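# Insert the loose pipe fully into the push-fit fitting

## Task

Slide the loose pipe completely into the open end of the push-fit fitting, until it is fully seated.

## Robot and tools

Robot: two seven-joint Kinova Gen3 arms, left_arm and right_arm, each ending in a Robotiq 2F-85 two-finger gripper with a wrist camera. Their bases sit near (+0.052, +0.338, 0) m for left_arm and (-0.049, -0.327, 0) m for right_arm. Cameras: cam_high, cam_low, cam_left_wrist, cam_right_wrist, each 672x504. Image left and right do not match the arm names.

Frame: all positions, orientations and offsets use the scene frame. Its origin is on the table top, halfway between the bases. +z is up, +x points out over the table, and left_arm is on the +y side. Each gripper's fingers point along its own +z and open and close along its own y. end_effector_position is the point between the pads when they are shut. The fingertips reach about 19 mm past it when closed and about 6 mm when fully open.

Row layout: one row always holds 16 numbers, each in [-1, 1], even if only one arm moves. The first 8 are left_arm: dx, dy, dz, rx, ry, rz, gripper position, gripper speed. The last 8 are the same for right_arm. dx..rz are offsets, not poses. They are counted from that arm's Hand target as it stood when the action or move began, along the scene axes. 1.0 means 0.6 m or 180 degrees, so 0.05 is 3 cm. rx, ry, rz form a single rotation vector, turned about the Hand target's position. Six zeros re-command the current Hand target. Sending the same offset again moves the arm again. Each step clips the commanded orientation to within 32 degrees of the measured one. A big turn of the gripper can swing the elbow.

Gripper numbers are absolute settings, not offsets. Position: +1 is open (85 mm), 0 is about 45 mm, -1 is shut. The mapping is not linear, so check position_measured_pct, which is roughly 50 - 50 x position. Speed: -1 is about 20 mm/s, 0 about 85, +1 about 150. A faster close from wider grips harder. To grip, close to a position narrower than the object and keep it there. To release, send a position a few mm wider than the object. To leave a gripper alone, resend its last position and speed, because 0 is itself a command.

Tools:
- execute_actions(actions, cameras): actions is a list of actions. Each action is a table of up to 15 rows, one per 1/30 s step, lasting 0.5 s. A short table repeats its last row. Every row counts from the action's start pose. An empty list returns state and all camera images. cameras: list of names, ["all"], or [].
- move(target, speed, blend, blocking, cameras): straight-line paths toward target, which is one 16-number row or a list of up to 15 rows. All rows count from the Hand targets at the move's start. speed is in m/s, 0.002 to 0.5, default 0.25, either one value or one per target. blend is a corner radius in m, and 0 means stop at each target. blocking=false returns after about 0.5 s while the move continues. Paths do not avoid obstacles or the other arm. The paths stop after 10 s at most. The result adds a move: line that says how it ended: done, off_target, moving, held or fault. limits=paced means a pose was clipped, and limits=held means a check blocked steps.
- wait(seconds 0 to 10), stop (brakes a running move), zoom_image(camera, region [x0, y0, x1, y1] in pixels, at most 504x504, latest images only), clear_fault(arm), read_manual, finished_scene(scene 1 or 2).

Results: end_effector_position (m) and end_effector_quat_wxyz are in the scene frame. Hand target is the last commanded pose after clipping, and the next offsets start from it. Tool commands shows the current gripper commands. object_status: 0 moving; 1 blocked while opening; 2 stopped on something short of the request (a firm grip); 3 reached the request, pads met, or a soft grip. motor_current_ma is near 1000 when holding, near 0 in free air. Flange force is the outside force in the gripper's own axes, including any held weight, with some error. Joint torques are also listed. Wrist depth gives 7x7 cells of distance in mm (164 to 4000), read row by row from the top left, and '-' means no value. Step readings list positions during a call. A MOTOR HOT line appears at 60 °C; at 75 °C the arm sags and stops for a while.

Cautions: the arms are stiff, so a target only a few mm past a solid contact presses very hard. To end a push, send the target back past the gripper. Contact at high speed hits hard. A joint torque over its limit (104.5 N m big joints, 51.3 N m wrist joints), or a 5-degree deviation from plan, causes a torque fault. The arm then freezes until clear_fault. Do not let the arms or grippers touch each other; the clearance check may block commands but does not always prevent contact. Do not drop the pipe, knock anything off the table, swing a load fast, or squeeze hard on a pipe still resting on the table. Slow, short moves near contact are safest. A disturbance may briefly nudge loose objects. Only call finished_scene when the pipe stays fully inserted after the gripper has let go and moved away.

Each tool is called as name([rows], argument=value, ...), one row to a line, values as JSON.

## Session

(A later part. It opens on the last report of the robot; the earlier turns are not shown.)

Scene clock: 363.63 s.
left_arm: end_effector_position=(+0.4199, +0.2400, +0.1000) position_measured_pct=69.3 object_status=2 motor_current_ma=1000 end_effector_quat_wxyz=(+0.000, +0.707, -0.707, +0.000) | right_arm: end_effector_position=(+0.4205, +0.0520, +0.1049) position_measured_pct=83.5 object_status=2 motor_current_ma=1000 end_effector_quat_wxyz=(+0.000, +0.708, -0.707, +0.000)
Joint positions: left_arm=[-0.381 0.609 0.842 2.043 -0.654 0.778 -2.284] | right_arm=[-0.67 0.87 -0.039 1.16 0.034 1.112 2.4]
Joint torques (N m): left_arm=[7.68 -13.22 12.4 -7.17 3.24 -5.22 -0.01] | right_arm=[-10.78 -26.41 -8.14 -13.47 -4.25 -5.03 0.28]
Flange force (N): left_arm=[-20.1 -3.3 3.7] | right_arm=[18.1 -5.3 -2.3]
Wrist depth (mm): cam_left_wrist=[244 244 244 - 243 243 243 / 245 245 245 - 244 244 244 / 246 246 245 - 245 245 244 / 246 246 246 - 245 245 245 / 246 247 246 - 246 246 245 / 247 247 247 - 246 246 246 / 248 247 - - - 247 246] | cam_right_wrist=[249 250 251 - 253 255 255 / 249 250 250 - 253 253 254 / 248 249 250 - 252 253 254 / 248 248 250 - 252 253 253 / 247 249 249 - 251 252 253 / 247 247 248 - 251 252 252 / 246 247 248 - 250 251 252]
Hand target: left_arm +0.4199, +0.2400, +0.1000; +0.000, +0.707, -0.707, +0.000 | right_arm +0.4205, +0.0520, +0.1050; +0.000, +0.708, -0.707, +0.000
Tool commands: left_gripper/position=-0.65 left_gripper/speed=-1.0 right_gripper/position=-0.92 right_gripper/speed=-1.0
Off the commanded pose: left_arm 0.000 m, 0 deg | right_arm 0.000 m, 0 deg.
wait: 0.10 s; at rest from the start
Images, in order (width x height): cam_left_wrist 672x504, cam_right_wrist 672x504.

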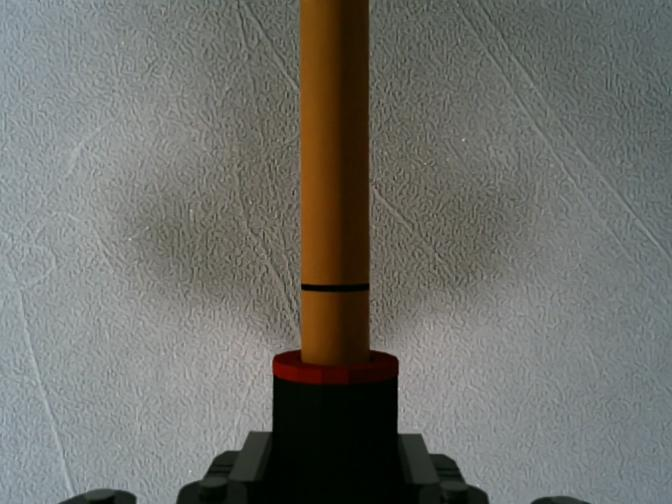

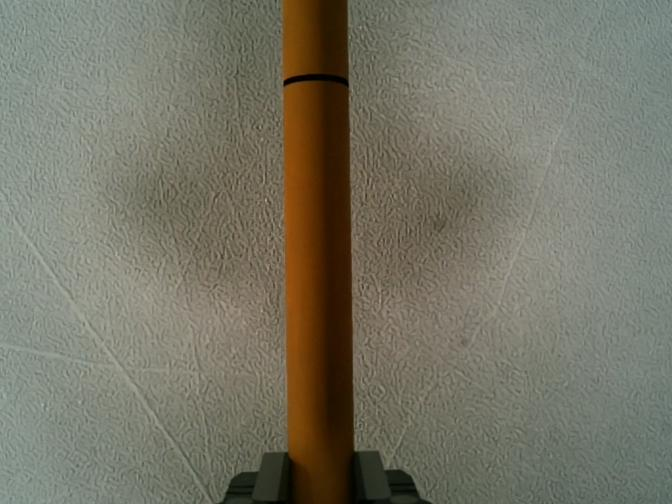

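move(target=[0, 0, 0, 0, 0, 0, -0.65, -1, 0, 0.0067, 0, 0, 0, 0, -0.92, -1], speed=0.03, cameras=["cam_left_wrist", "cam_right_wrist"])

Scene clock: 375.33 s.
left_arm: end_effector_position=(+0.4199, +0.2400, +0.1000) position_measured_pct=69.3 object_status=2 motor_current_ma=1000 end_effector_quat_wxyz=(+0.000, +0.707, -0.707, +0.000) | right_arm: end_effector_position=(+0.4205, +0.0560, +0.1050) position_measured_pct=83.5 object_status=2 motor_current_ma=1000 end_effector_quat_wxyz=(+0.000, +0.708, -0.707, +0.000)
Joint positions: left_arm=[-0.381 0.609 0.842 2.043 -0.654 0.778 -2.284] | right_arm=[-0.675 0.876 -0.039 1.148 0.034 1.118 2.395]
Joint torques (N m): left_arm=[7.16 -13.27 11.81 -6.77 3.08 -4.72 -0.05] | right_arm=[-9.7 -26.42 -7.24 -13.24 -3.84 -4.79 0.25]
Flange force (N): left_arm=[-18.4 -3.7 3.9] | right_arm=[16.5 -4.5 -2.2]
Wrist depth (mm): cam_left_wrist=[245 244 244 - 243 244 243 / 245 245 245 - 244 244 244 / 246 246 245 - 245 245 244 / 246 246 246 - 245 245 245 / 247 246 247 - 246 246 245 / 247 247 246 - 246 246 246 / 247 247 - - - 246 247] | cam_right_wrist=[249 250 251 - 253 254 255 / 249 250 250 - 252 254 255 / 248 249 250 - 252 253 254 / 248 249 249 - 252 252 253 / 247 248 249 - 251 252 253 / 246 248 248 - 251 252 253 / 246 247 248 - 250 252 252]
Hand target: left_arm +0.4199, +0.2400, +0.1000; +0.000, +0.707, -0.707, +0.000 | right_arm +0.4206, +0.0560, +0.1050; +0.000, +0.708, -0.707, +0.000
Off the commanded pose: left_arm 0.000 m, 0 deg | right_arm 0.000 m, 0 deg.
move: done
Images, in order (width x height): cam_left_wrist 672x504, cam_right_wrist 672x504.

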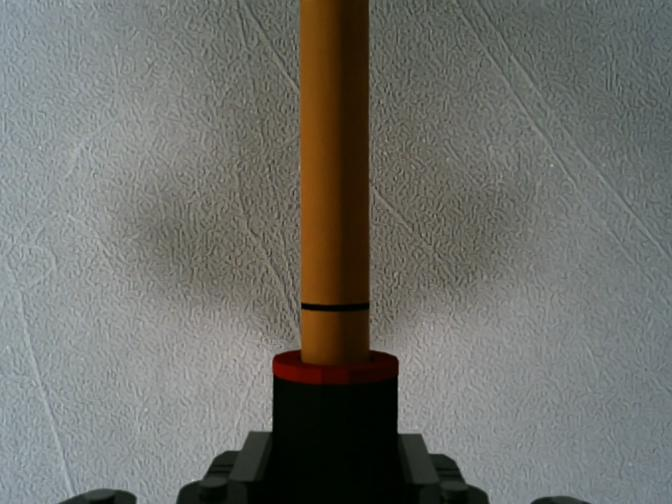

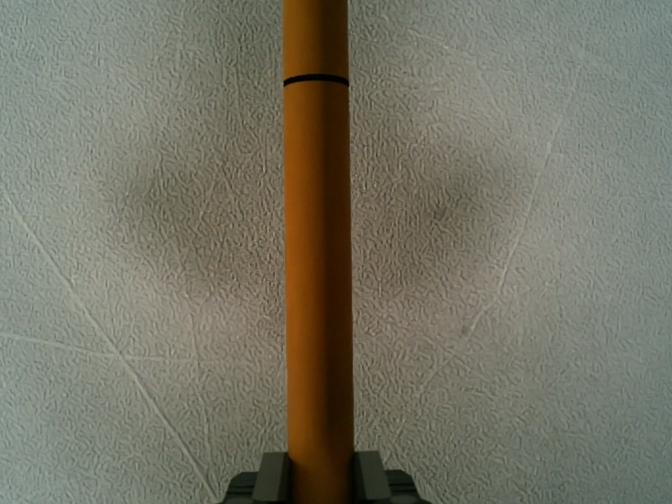

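move(target=[0, 0, 0, 0, 0, 0, -0.65, -1, 0, 0.0150, 0, 0, 0, 0, -0.92, -1], speed=0.03, cameras=["cam_left_wrist"])

Scene clock: 380.27 s.
left_arm: end_effector_position=(+0.4199, +0.2400, +0.1000) position_measured_pct=69.3 object_status=2 motor_current_ma=1000 end_effector_quat_wxyz=(+0.000, +0.707, -0.707, +0.000) | right_arm: end_effector_position=(+0.4205, +0.0651, +0.1050) position_measured_pct=83.5 object_status=2 motor_current_ma=1000 end_effector_quat_wxyz=(+0.000, +0.708, -0.707, +0.000)
Joint positions: left_arm=[-0.381 0.609 0.842 2.043 -0.654 0.778 -2.284] | right_arm=[-0.687 0.89 -0.039 1.119 0.034 1.134 2.385]
Joint torques (N m): left_arm=[7.16 -13.22 11.84 -6.76 3.11 -4.74 -0.03] | right_arm=[-9.69 -26.68 -7.15 -13.36 -3.84 -4.9 0.21]
Flange force (N): left_arm=[-18.5 -3.7 3.9] | right_arm=[16.4 -4.6 -2.3]
Wrist depth (mm): cam_left_wrist=[245 244 244 - 244 244 243 / 245 245 245 - 244 244 244 / 246 245 245 - 245 245 245 / 246 246 246 - 245 245 245 / 247 247 246 - 246 246 245 / 247 247 247 - 246 246 246 / 248 248 - - - 247 246] | cam_right_wrist=[249 250 251 - 253 254 256 / 249 249 251 - 253 253 254 / 248 249 250 - 252 253 254 / 248 249 249 - 251 253 254 / 247 248 249 - 251 252 253 / 246 247 248 - 250 252 253 / 246 247 247 - 250 251 252]
Hand target: left_arm +0.4199, +0.2400, +0.1000; +0.000, +0.707, -0.707, +0.000 | right_arm +0.4205, +0.0651, +0.1050; +0.000, +0.708, -0.707, +0.000
Off the commanded pose: left_arm 0.000 m, 0 deg | right_arm 0.000 m, 0 deg.
move: done
Images, in order (width x height): cam_left_wrist 672x504.

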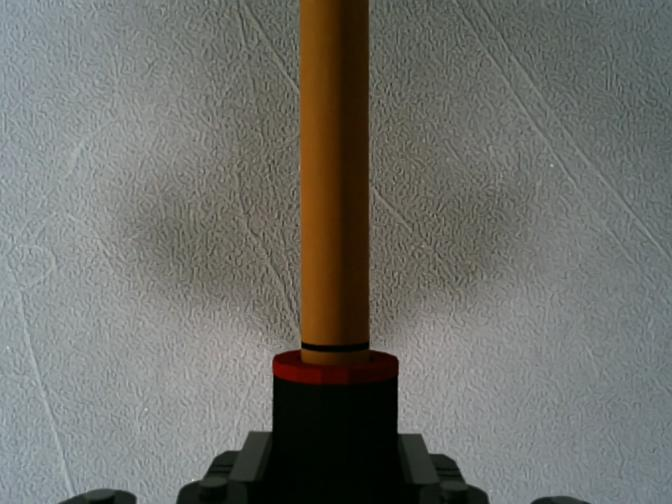

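move(target=[0, 0, 0, 0, 0, 0, -0.65, -1, 0, 0.0055, 0, 0, 0, 0, -0.92, -1], speed=0.03, cameras=["cam_left_wrist"])

zoom_image(camera="cam_left_wrist", region=[260, 300, 410, 450])

Scene clock: 384.33 s.
left_arm: end_effector_position=(+0.4199, +0.2400, +0.1000) position_measured_pct=69.3 object_status=2 motor_current_ma=1000 end_effector_quat_wxyz=(+0.000, +0.707, -0.707, +0.000) | right_arm: end_effector_position=(+0.4205, +0.0684, +0.1050) position_measured_pct=83.5 object_status=2 motor_current_ma=1000 end_effector_quat_wxyz=(+0.000, +0.708, -0.707, +0.000)
Joint positions: left_arm=[-0.381 0.609 0.842 2.043 -0.654 0.778 -2.284] | right_arm=[-0.691 0.895 -0.038 1.108 0.034 1.14 2.381]
Joint torques (N m): left_arm=[7.15 -13.25 11.8 -6.82 3.06 -4.75 -0.06] | right_arm=[-9.75 -26.71 -7.16 -13.28 -3.86 -4.86 0.22]
Flange force (N): left_arm=[-18.4 -3.6 3.8] | right_arm=[16.3 -4.8 -2.3]
Wrist depth (mm): cam_left_wrist=[245 245 244 - 244 244 243 / 245 245 245 - 245 244 244 / 246 246 245 - 245 245 244 / 246 246 246 - 245 245 245 / 247 247 246 - 246 246 245 / 247 247 247 - 246 247 246 / 248 247 - - - 247 247] | cam_right_wrist=[249 249 250 - 253 254 255 / 249 249 250 - 252 253 254 / 248 249 250 - 252 252 253 / 247 249 249 - 252 252 253 / 247 249 249 - 251 252 253 / 247 248 249 - 250 252 252 / 247 247 248 - 250 251 252]
Hand target: left_arm +0.4199, +0.2400, +0.1000; +0.000, +0.707, -0.707, +0.000 | right_arm +0.4206, +0.0684, +0.1050; +0.000, +0.708, -0.707, +0.000
Off the commanded pose: left_arm 0.000 m, 0 deg | right_arm 0.000 m, 0 deg.
move: done
Images, in order (width x height): cam_left_wrist 672x504.

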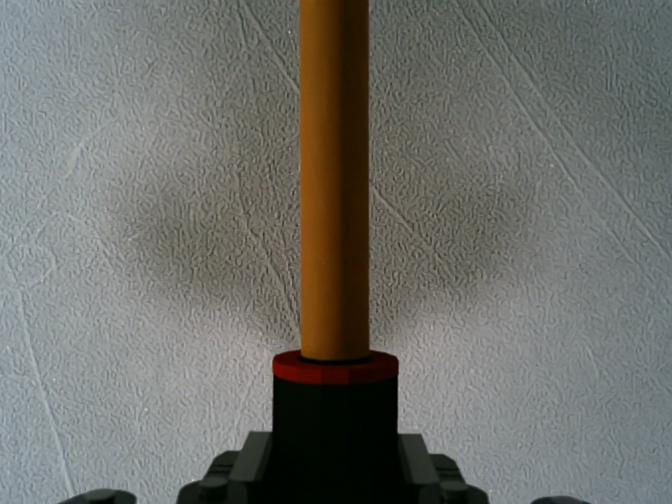

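Scaled by 3.360.

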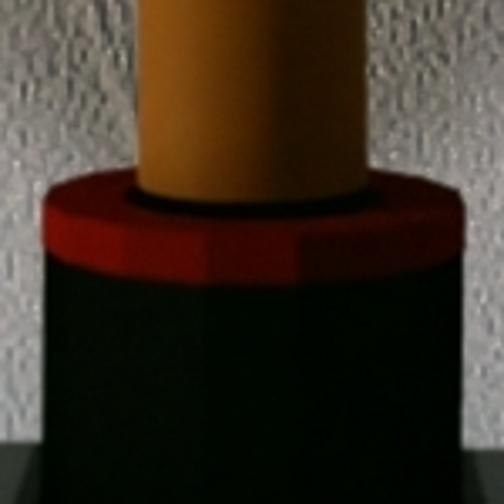

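move(target=[0, 0, 0, 0, 0, 0, -0.65, -1, 0, 0.0033, 0, 0, 0, 0, -0.92, -1], speed=0.02)

Scene clock: 386.73 s.
left_arm: end_effector_position=(+0.4199, +0.2400, +0.1000) position_measured_pct=69.3 object_status=2 motor_current_ma=1000 end_effector_quat_wxyz=(+0.000, +0.707, -0.707, +0.000) | right_arm: end_effector_position=(+0.4206, +0.0702, +0.1049) position_measured_pct=83.5 object_status=2 motor_current_ma=1000 end_effector_quat_wxyz=(+0.000, +0.708, -0.707, +0.000)
Joint positions: left_arm=[-0.381 0.609 0.842 2.043 -0.654 0.778 -2.284] | right_arm=[-0.694 0.898 -0.038 1.101 0.034 1.143 2.379]
Joint torques (N m): left_arm=[12.11 -12.07 17.45 -7.66 5.22 -7.71 -0.12] | right_arm=[-15.68 -28.49 -11.93 -17.73 -6.43 -8.27 0.14]
Flange force (N): left_arm=[-31.4 -4.8 4.7] | right_arm=[29.8 -3.9 -2.8]
Wrist depth (mm): cam_left_wrist=[244 244 244 - 243 243 243 / 245 245 244 - 244 244 244 / 246 245 245 - 245 245 244 / 246 246 246 - 245 245 245 / 247 246 246 - 246 246 245 / 247 247 247 - 246 246 246 / 248 247 - - - 246 246] | cam_right_wrist=[249 250 250 - 253 254 255 / 249 249 250 - 253 254 255 / 248 249 250 - 252 253 254 / 247 248 249 - 251 252 253 / 247 247 249 - 251 251 253 / 246 247 248 - 250 252 252 / 245 247 247 - 250 251 252]
Hand target: left_arm +0.4199, +0.2400, +0.1000; +0.000, +0.707, -0.707, +0.000 | right_arm +0.4206, +0.0703, +0.1050; +0.000, +0.708, -0.707, +0.000
Off the commanded pose: left_arm 0.000 m, 0 deg | right_arm 0.000 m, 0 deg.
move: done

wait(seconds=0.1, cameras=["cam_left_wrist"])

zoom_image(camera="cam_left_wrist", region=[260, 300, 410, 450])

Scene clock: 391.43 s.
left_arm: end_effector_position=(+0.4199, +0.2400, +0.1000) position_measured_pct=69.3 object_status=2 motor_current_ma=1000 end_effector_quat_wxyz=(+0.000, +0.707, -0.707, +0.000) | right_arm: end_effector_position=(+0.4206, +0.0703, +0.1049) position_measured_pct=83.5 object_status=2 motor_current_ma=1000 end_effector_quat_wxyz=(+0.000, +0.708, -0.707, +0.000)
Joint positions: left_arm=[-0.381 0.609 0.842 2.043 -0.654 0.778 -2.284] | right_arm=[-0.694 0.898 -0.038 1.101 0.034 1.143 2.379]
Joint torques (N m): left_arm=[12.14 -12.07 17.53 -7.74 5.24 -7.77 -0.15] | right_arm=[-15.79 -28.49 -12.03 -17.76 -6.45 -8.25 0.15]
Flange force (N): left_arm=[-31.4 -4.6 4.9] | right_arm=[30.1 -3.8 -2.7]
Wrist depth (mm): cam_left_wrist=[244 244 244 - 243 243 243 / 245 245 245 - 244 244 244 / 246 245 245 - 245 245 244 / 246 246 246 - 245 245 245 / 247 247 246 - 246 245 245 / 247 247 247 - 246 246 246 / 248 247 - - - 246 247] | cam_right_wrist=[249 250 251 - 253 254 255 / 249 249 250 - 253 253 254 / 248 249 250 - 252 253 254 / 248 249 249 - 251 252 253 / 247 247 249 - 250 252 253 / 247 248 248 - 250 251 252 / 246 247 248 - 250 251 252]
Hand target: left_arm +0.4199, +0.2400, +0.1000; +0.000, +0.707, -0.707, +0.000 | right_arm +0.4206, +0.0703, +0.1050; +0.000, +0.708, -0.707, +0.000
Tool commands: left_gripper/position=-0.65 left_gripper/speed=-1.0 right_gripper/position=-0.92 right_gripper/speed=-1.0
Off the commanded pose: left_arm 0.000 m, 0 deg | right_arm 0.000 m, 0 deg.
wait: 0.10 s; at rest from the start
Images, in order (width x height): cam_left_wrist 672x504.

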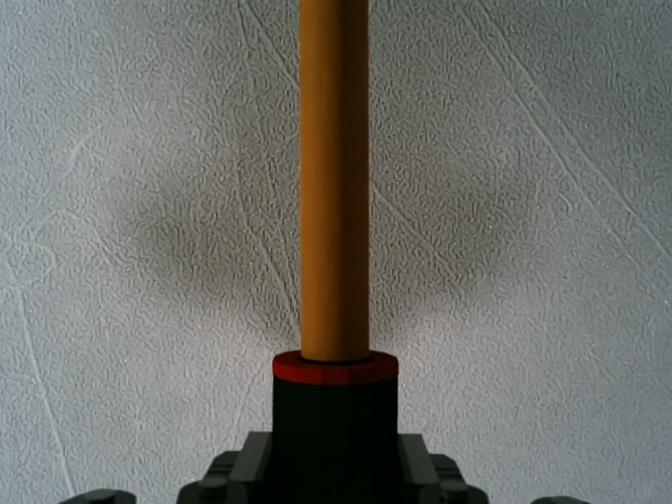

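Scaled by 3.360.

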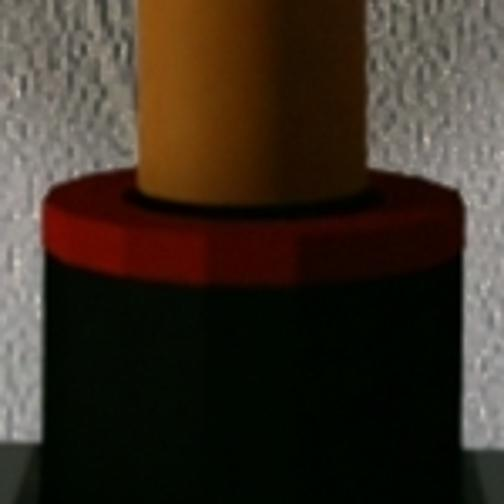

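move(target=[0, 0, 0, 0, 0, 0, -0.65, -1, 0, 0.0025, 0, 0, 0, 0, -0.92, -1], speed=0.02, cameras=["cam_left_wrist", "cam_right_wrist"])

zoom_image(camera="cam_left_wrist", region=[260, 300, 410, 450])

Scene clock: 396.60 s.
left_arm: end_effector_position=(+0.4199, +0.2400, +0.1000) position_measured_pct=69.3 object_status=2 motor_current_ma=1000 end_effector_quat_wxyz=(+0.000, +0.707, -0.707, +0.000) | right_arm: end_effector_position=(+0.4205, +0.0718, +0.1049) position_measured_pct=83.5 object_status=2 motor_current_ma=1000 end_effector_quat_wxyz=(+0.000, +0.708, -0.707, +0.000)
Joint positions: left_arm=[-0.381 0.609 0.842 2.043 -0.654 0.778 -2.284] | right_arm=[-0.696 0.9 -0.038 1.096 0.034 1.146 2.377]
Joint torques (N m): left_arm=[16.05 -11.21 21.91 -8.63 6.86 -10.24 -0.22] | right_arm=[-20.71 -29.88 -15.97 -21.16 -8.58 -10.83 0.12]
Flange force (N): left_arm=[-41.7 -5.2 5.3] | right_arm=[40.9 -3.5 -3.0]
Wrist depth (mm): cam_left_wrist=[244 244 244 - 243 243 243 / 245 244 244 - 244 244 243 / 245 245 245 - 245 244 244 / 246 246 245 - 245 245 245 / 247 246 246 - 246 245 245 / 247 247 247 - 246 246 246 / 247 247 - - - 247 247] | cam_right_wrist=[249 250 251 - 253 254 255 / 249 249 250 - 253 254 255 / 248 249 250 - 252 253 254 / 247 248 249 - 252 252 253 / 247 248 248 - 251 252 253 / 246 247 248 - 250 251 252 / 246 247 247 - 250 251 252]
Hand target: left_arm +0.4199, +0.2400, +0.1000; +0.000, +0.707, -0.707, +0.000 | right_arm +0.4206, +0.0718, +0.1050; +0.000, +0.708, -0.707, +0.000
Off the commanded pose: left_arm 0.000 m, 0 deg | right_arm 0.000 m, 0 deg.
move: done
Images, in order (width x height): cam_left_wrist 672x504, cam_right_wrist 672x504.

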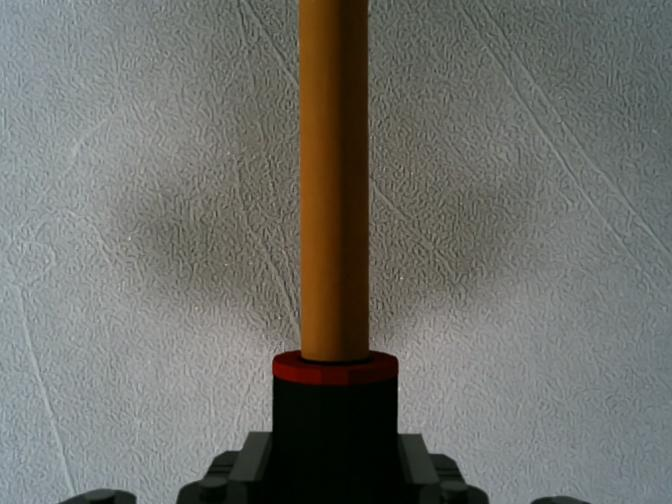

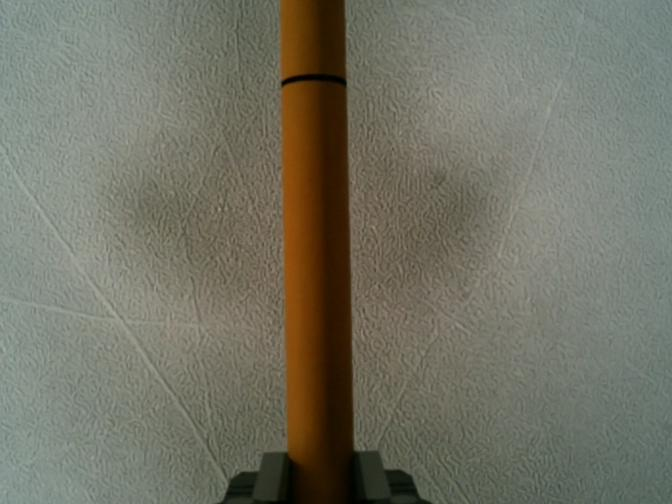

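Scaled by 3.360.

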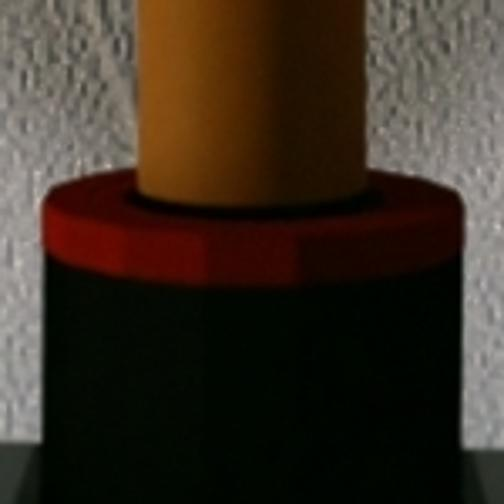

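move([
  [0, 0, 0, 0, 0, 0, -0.65, -1, 0, -0.0095, 0, 0, 0, 0, -0.92, -1],
  [0, 0, -0.1217, 0, 0, 0, -0.65, -1, 0, -0.0095, -0.1217, 0, 0, 0, -0.92, -1],
], speed=[0.03, 0.08])

Scene clock: 412.37 s.
left_arm: end_effector_position=(+0.4199, +0.2400, +0.0270) position_measured_pct=69.3 object_status=2 motor_current_ma=1000 end_effector_quat_wxyz=(+0.000, +0.707, -0.707, +0.000) | right_arm: end_effector_position=(+0.4205, +0.0661, +0.0319) position_measured_pct=83.5 object_status=2 motor_current_ma=1000 end_effector_quat_wxyz=(+0.000, +0.708, -0.707, +0.000)
Joint positions: left_arm=[-0.254 0.744 0.66 2.095 -0.844 0.589 -2.128] | right_arm=[-0.688 0.985 -0.039 1.173 0.04 0.985 2.38]
Joint torques (N m): left_arm=[1.34 -16.45 5.24 -4.05 0.27 -1.38 0.04] | right_arm=[-2.88 -25.33 -1.65 -7.44 -0.71 -0.86 0.45]
Flange force (N): left_arm=[-3.3 -2.2 3.0] | right_arm=[0.3 -6.0 -0.9]
Wrist depth (mm): cam_left_wrist=[172 172 172 - 172 171 171 / 173 172 172 - 172 172 172 / 173 173 173 - 172 172 172 / 173 173 173 - 173 172 172 / 174 174 173 - 173 173 173 / 174 174 174 - 173 173 173 / 174 174 - - - 173 173] | cam_right_wrist=[177 177 178 - 179 180 180 / 176 177 177 - 179 180 180 / 176 176 177 - 178 179 180 / 176 176 177 - 178 179 180 / 175 176 177 - 178 179 179 / 175 176 176 - 178 178 179 / 175 175 176 - 178 178 179]
Hand target: left_arm +0.4199, +0.2400, +0.0270; +0.000, +0.707, -0.707, +0.000 | right_arm +0.4206, +0.0661, +0.0319; +0.000, +0.708, -0.707, +0.000
Off the commanded pose: left_arm 0.000 m, 0 deg | right_arm 0.000 m, 0 deg.
move: done

move(target=[0, 0, -0.0042, 0, 0, 0, -0.65, -1, 0, 0, -0.0042, 0, 0, 0, -0.92, -1], speed=0.02)

Scene clock: 415.67 s.
left_arm: end_effector_position=(+0.4199, +0.2400, +0.0245) position_measured_pct=69.3 object_status=2 motor_current_ma=1000 end_effector_quat_wxyz=(+0.000, +0.707, -0.707, +0.000) | right_arm: end_effector_position=(+0.4205, +0.0661, +0.0294) position_measured_pct=83.5 object_status=2 motor_current_ma=1000 end_effector_quat_wxyz=(+0.000, +0.708, -0.707, +0.000)
Joint positions: left_arm=[-0.25 0.749 0.653 2.096 -0.851 0.582 -2.122] | right_arm=[-0.688 0.988 -0.039 1.174 0.04 0.98 2.379]
Joint torques (N m): left_arm=[1.63 -16.41 5.54 -3.98 0.3 -1.55 0.01] | right_arm=[-3.27 -25.67 -1.98 -7.72 -0.84 -1.05 0.49]
Flange force (N): left_arm=[-4.0 -2.3 2.8] | right_arm=[0.9 -6.1 -0.6]
Wrist depth (mm): cam_left_wrist=[170 170 169 - 169 169 169 / 170 170 170 - 170 169 169 / 170 170 170 - 170 170 170 / 171 171 170 - 170 170 170 / 171 171 171 - 171 170 170 / 171 171 171 - 171 171 171 / 172 172 - - - 171 171] | cam_right_wrist=[174 175 176 - 177 177 178 / 174 174 175 - 177 177 178 / 173 174 175 - 176 177 178 / 173 174 174 - 175 177 177 / 173 173 174 - 176 176 177 / 173 173 174 - 175 176 177 / 172 173 174 - 175 176 177]
Hand target: left_arm +0.4199, +0.2400, +0.0245; +0.000, +0.707, -0.707, +0.000 | right_arm +0.4206, +0.0661, +0.0294; +0.000, +0.708, -0.707, +0.000
Off the commanded pose: left_arm 0.000 m, 0 deg | right_arm 0.000 m, 0 deg.
move: done

move(target=[0, 0, -0.0022, 0, 0, 0, -0.65, -1, 0, 0, -0.0022, 0, 0, 0, -0.92, -1], speed=0.02)

Scene clock: 418.13 s.
left_arm: end_effector_position=(+0.4199, +0.2400, +0.0232) position_measured_pct=69.3 object_status=2 motor_current_ma=1000 end_effector_quat_wxyz=(+0.000, +0.707, -0.707, +0.000) | right_arm: end_effector_position=(+0.4205, +0.0661, +0.0281) position_measured_pct=83.5 object_status=2 motor_current_ma=1000 end_effector_quat_wxyz=(+0.000, +0.708, -0.707, +0.000)
Joint positions: left_arm=[-0.247 0.751 0.649 2.097 -0.854 0.579 -2.12] | right_arm=[-0.688 0.99 -0.039 1.174 0.04 0.978 2.379]
Joint torques (N m): left_arm=[1.49 -7.16 2.26 -5.18 -0.82 -3.41 -0.01] | right_arm=[-3.28 -25.25 -1.94 -7.77 -0.83 -1.24 0.41]
Flange force (N): left_arm=[-5.9 6.6 -31.0] | right_arm=[1.4 -5.7 -1.6]
Wrist depth (mm): cam_left_wrist=[169 169 168 - 168 168 168 / 169 169 169 - 169 168 168 / 170 170 169 - 169 169 169 / 170 170 170 - 169 169 169 / 170 170 170 - 169 169 169 / 171 170 170 - 170 170 169 / 171 171 - - - 170 170] | cam_right_wrist=[173 174 174 - 176 176 177 / 173 173 174 - 175 176 176 / 172 173 173 - 175 175 176 / 172 173 173 - 175 175 176 / 172 172 173 - 174 175 175 / 171 172 172 - 174 175 175 / 171 172 172 - 174 175 175]
Hand target: left_arm +0.4199, +0.2400, +0.0231; +0.000, +0.707, -0.707, +0.000 | right_arm +0.4205, +0.0661, +0.0281; +0.000, +0.708, -0.707, +0.000
Off the commanded pose: left_arm 0.000 m, 0 deg | right_arm 0.000 m, 0 deg.
move: done

move([
  [0, 0, 0.0013, 0, 0, 0, -0.65, -1, 0, 0, 0.0013, 0, 0, 0, -0.92, -1],
  [0, 0, 0.0013, 0, 0, 0, 0.0, -1, 0, 0, 0.0013, 0, 0, 0, -0.92, -1],
  [0, 0, 0.15, 0, 0, 0, 0.0, -1, 0, 0, 0.0013, 0, 0, 0, -0.92, -1],
], speed=[0.02, 0.05, 0.1], cameras=["cam_left_wrist", "cam_low"])

Scene clock: 426.53 s.
left_arm: end_effector_position=(+0.4199, +0.2400, +0.1131) position_measured_pct=49.8 object_status=3 motor_current_ma=0 end_effector_quat_wxyz=(+0.000, +0.707, -0.707, +0.000) | right_arm: end_effector_position=(+0.4205, +0.0661, +0.0289) position_measured_pct=83.5 object_status=2 motor_current_ma=1000 end_effector_quat_wxyz=(+0.000, +0.708, -0.707, +0.000)
Joint positions: left_arm=[-0.402 0.585 0.868 2.029 -0.62 0.811 -2.312] | right_arm=[-0.688 0.989 -0.039 1.174 0.04 0.979 2.379]
Joint torques (N m): left_arm=[-0.08 -14.15 3.26 -5.23 -0.08 -0.14 -0.02] | right_arm=[-0.67 -24.98 0.2 -6.32 0.13 -0.03 0.4]
Flange force (N): left_arm=[0.7 -2.3 1.2] | right_arm=[-3.9 -5.5 -0.4]
Wrist depth (mm): cam_left_wrist=[258 258 257 236 257 257 257 / 259 258 258 257 257 257 257 / 259 259 259 258 258 258 257 / 260 259 259 259 258 258 258 / 260 260 260 235 259 259 258 / 261 261 260 233 260 259 259 / 261 261 260 234 260 260 260] | cam_right_wrist=[174 174 175 - 176 177 178 / 173 174 175 - 176 176 177 / 173 174 174 - 176 176 177 / 173 173 174 - 175 176 177 / 172 173 174 - 175 176 177 / 172 173 173 - 175 176 176 / 172 172 173 - 175 175 176]
Hand target: left_arm +0.4199, +0.2400, +0.1131; +0.000, +0.707, -0.707, +0.000 | right_arm +0.4205, +0.0661, +0.0289; +0.000, +0.708, -0.707, +0.000
Off the commanded pose: left_arm 0.000 m, 0 deg | right_arm 0.000 m, 0 deg.
move: done
Images, in order (width x height): cam_low 672x504, cam_left_wrist 672x504.

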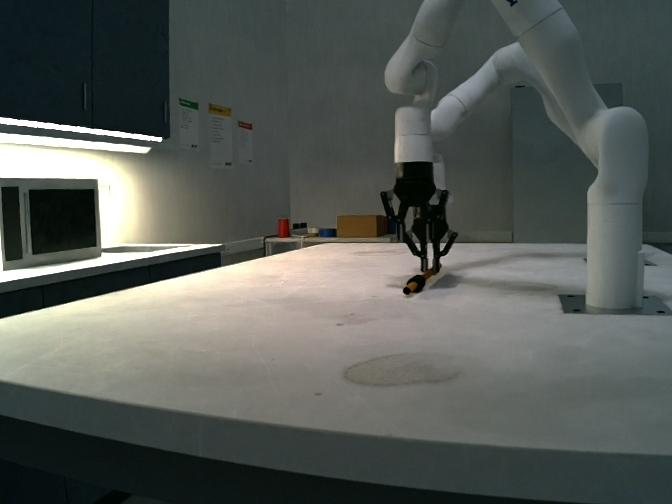

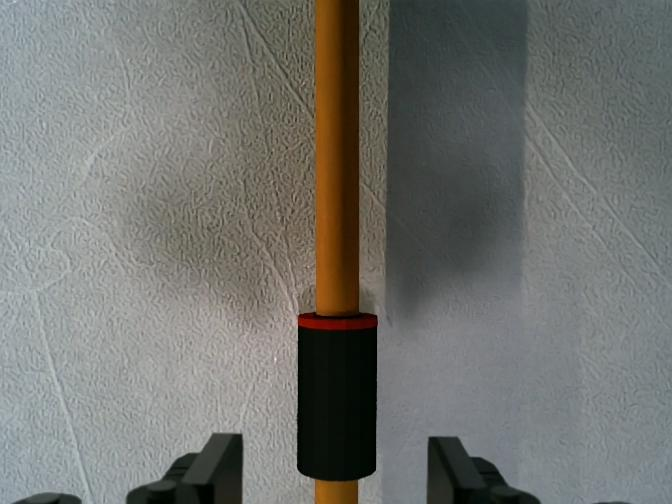

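move(target=[0, 0, 0, 0, 0, 0, 0.0, -1, 0, 0, -0.006, 0.0083, 0, 0, -0.92, -1], speed=0.02, cameras=["cam_left_wrist"])

Scene clock: 430.93 s.
left_arm: end_effector_position=(+0.4199, +0.2400, +0.1131) position_measured_pct=49.8 object_status=3 motor_current_ma=0 end_effector_quat_wxyz=(+0.000, +0.707, -0.707, +0.000) | right_arm: end_effector_position=(+0.4206, +0.0661, +0.0253) position_measured_pct=83.5 object_status=2 motor_current_ma=1000 end_effector_quat_wxyz=(-0.009, +0.708, -0.707, -0.009)
Joint positions: left_arm=[-0.402 0.585 0.868 2.029 -0.62 0.811 -2.312] | right_arm=[-0.671 0.984 -0.052 1.201 0.031 0.94 2.393]
Joint torques (N m): left_arm=[-0.08 -14.2 3.31 -5.22 -0.11 -0.17 -0.01] | right_arm=[-0.86 -24.78 -0.05 -6.28 0.02 -0.15 0.43]
Flange force (N): left_arm=[0.7 -2.5 1.3] | right_arm=[-3.5 -5.5 -0.5]
Wrist depth (mm): cam_left_wrist=[258 258 257 238 257 257 256 / 259 258 258 257 257 257 257 / 259 259 259 258 258 258 257 / 260 259 259 259 258 258 258 / 260 260 260 235 259 259 259 / 261 260 260 233 260 259 259 / 261 261 261 233 260 260 260] | cam_right_wrist=[167 168 168 169 169 170 171 / 167 168 168 169 170 170 171 / 167 168 168 169 170 171 171 / 167 168 169 - 170 171 171 / 168 168 169 - 170 171 172 / 168 168 169 - 171 171 172 / 168 169 169 - 171 171 172]
Hand target: left_arm +0.4199, +0.2400, +0.1131; +0.000, +0.707, -0.707, +0.000 | right_arm +0.4206, +0.0661, +0.0253; -0.009, +0.708, -0.707, -0.009
Off the commanded pose: left_arm 0.000 m, 0 deg | right_arm 0.000 m, 0 deg.
move: done
Images, in order (width x height): cam_left_wrist 672x504.

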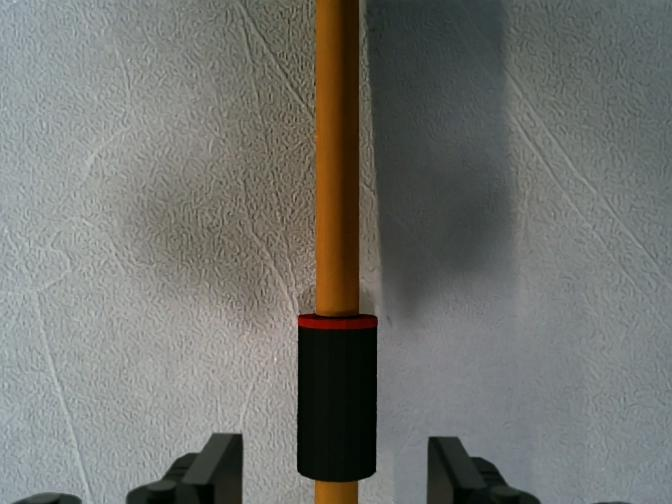

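move(target=[0, 0, 0, 0, 0, 0, 0.0, -1, 0, 0, -0.0022, 0, 0, 0, -0.92, -1], speed=0.01)

Scene clock: 433.10 s.
left_arm: end_effector_position=(+0.4199, +0.2400, +0.1131) position_measured_pct=49.8 object_status=3 motor_current_ma=0 end_effector_quat_wxyz=(+0.000, +0.707, -0.707, +0.000) | right_arm: end_effector_position=(+0.4206, +0.0662, +0.0240) position_measured_pct=83.5 object_status=2 motor_current_ma=1000 end_effector_quat_wxyz=(-0.009, +0.707, -0.707, -0.009)
Joint positions: left_arm=[-0.402 0.585 0.868 2.029 -0.62 0.811 -2.312] | right_arm=[-0.671 0.986 -0.052 1.202 0.031 0.938 2.393]
Joint torques (N m): left_arm=[-0.12 -14.2 3.32 -5.21 -0.09 -0.17 0] | right_arm=[-0.97 -18.54 -0.03 -4.72 0.07 -1.13 0.43]
Flange force (N): left_arm=[0.9 -2.6 1.3] | right_arm=[-2.0 -3.6 -12.2]
Wrist depth (mm): cam_left_wrist=[258 258 257 238 257 257 256 / 259 258 258 258 257 257 257 / 259 259 258 258 258 258 258 / 259 260 260 258 259 259 258 / 260 260 260 235 259 259 258 / 261 261 260 233 260 259 259 / 261 261 261 234 260 260 260] | cam_right_wrist=[166 167 168 169 169 169 170 / 167 167 168 169 169 170 170 / 167 167 168 169 169 170 170 / 167 167 168 169 169 170 171 / 167 168 168 169 170 170 171 / 167 168 168 169 170 170 171 / 168 168 169 - 170 171 171]
Hand target: left_arm +0.4199, +0.2400, +0.1131; +0.000, +0.707, -0.707, +0.000 | right_arm +0.4206, +0.0661, +0.0240; -0.009, +0.708, -0.707, -0.009
Off the commanded pose: left_arm 0.000 m, 0 deg | right_arm 0.000 m, 0 deg.
move: done

move([
  [0, 0, 0, 0, 0, 0, 0.0, -1, 0, 0, 0, 0, 0, 0, -0.3, -1],
  [0, 0, 0.05, 0, 0, 0, 0.0, -1, 0, 0, 0.2, 0, 0, 0, -0.3, -1],
], speed=[0.02, 0.1], cameras=["all"])

Scene clock: 438.93 s.
left_arm: end_effector_position=(+0.4199, +0.2400, +0.1431) position_measured_pct=49.8 object_status=3 motor_current_ma=0 end_effector_quat_wxyz=(+0.000, +0.707, -0.707, +0.000) | right_arm: end_effector_position=(+0.4206, +0.0661, +0.1441) position_measured_pct=64.9 object_status=3 motor_current_ma=0 end_effector_quat_wxyz=(-0.009, +0.708, -0.707, -0.009)
Joint positions: left_arm=[-0.45 0.534 0.93 1.991 -0.552 0.89 -2.368] | right_arm=[-0.673 0.839 -0.052 1.092 0.021 1.194 2.396]
Joint torques (N m): left_arm=[-0.04 -13.46 3.21 -5.82 -0.1 -0.16 0] | right_arm=[-0.7 -23.47 0.11 -7.11 0.07 -0.09 0.48]
Flange force (N): left_arm=[0.6 -2.5 1.0] | right_arm=[-3.9 -5.3 -2.6]
Wrist depth (mm): cam_left_wrist=[287 288 288 287 286 287 286 / 289 288 288 273 288 287 287 / 289 289 288 288 288 288 287 / 290 289 289 289 288 288 288 / 290 290 290 271 289 288 288 / 291 291 290 271 290 289 289 / 291 291 290 270 290 290 290] | cam_right_wrist=[284 286 286 288 288 290 291 / 284 286 287 288 288 290 292 / 285 286 287 287 289 290 291 / 285 286 288 288 289 290 291 / 285 286 288 288 290 291 292 / 286 287 288 288 290 291 292 / 286 287 288 288 290 291 293]
Hand target: left_arm +0.4199, +0.2400, +0.1431; +0.000, +0.707, -0.707, +0.000 | right_arm +0.4206, +0.0661, +0.1440; -0.009, +0.708, -0.707, -0.009
Off the commanded pose: left_arm 0.000 m, 0 deg | right_arm 0.000 m, 0 deg.
move: done

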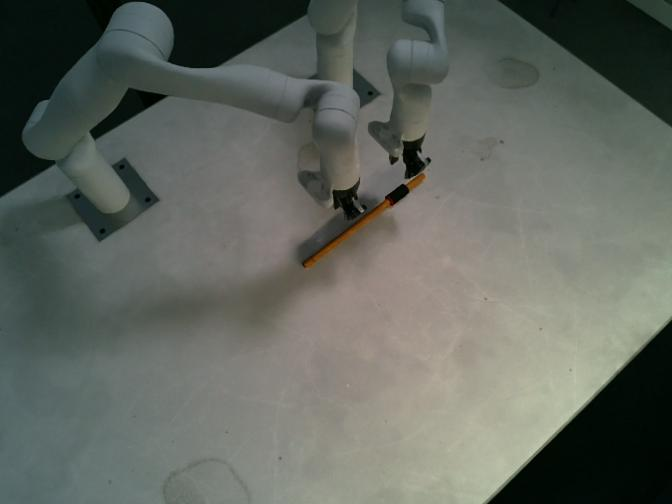

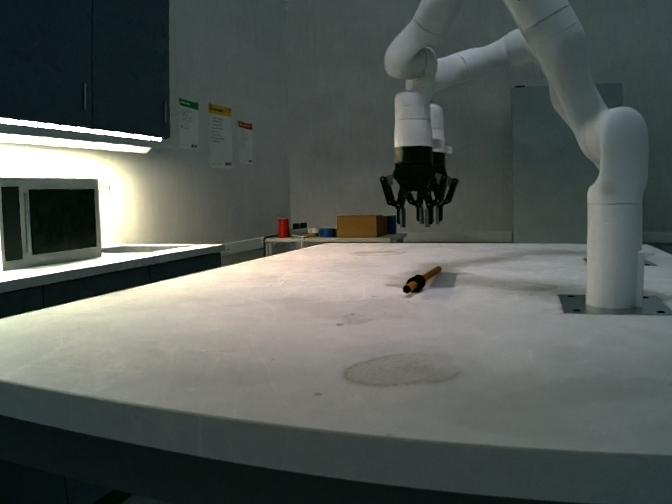

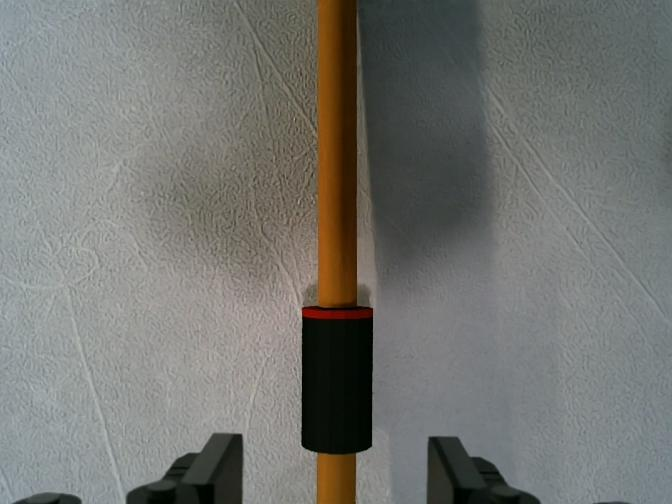

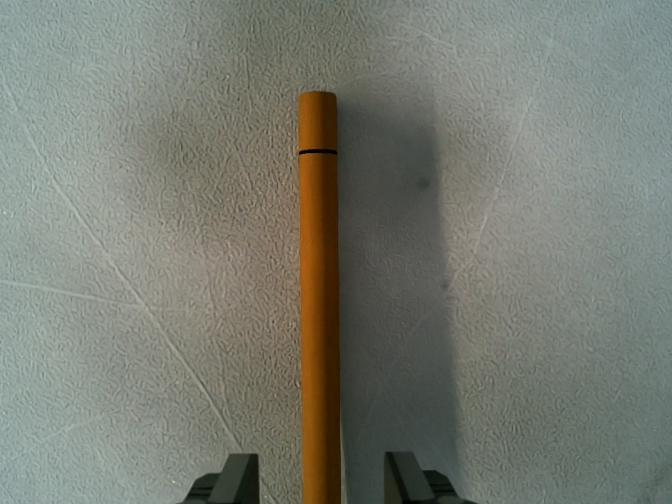

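zoom_image(camera="cam_left_wrist", region=[280, 270, 400, 360])

Scaled by 4.200.

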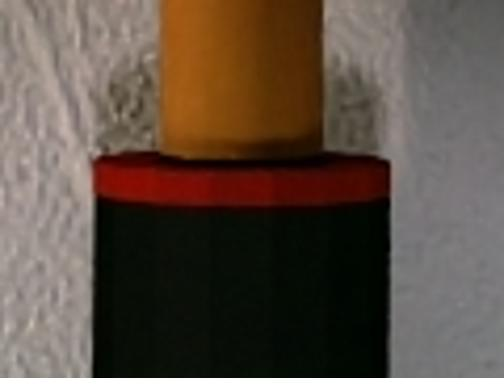

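finished_scene(scene=1)

The scene is finished: the task was done.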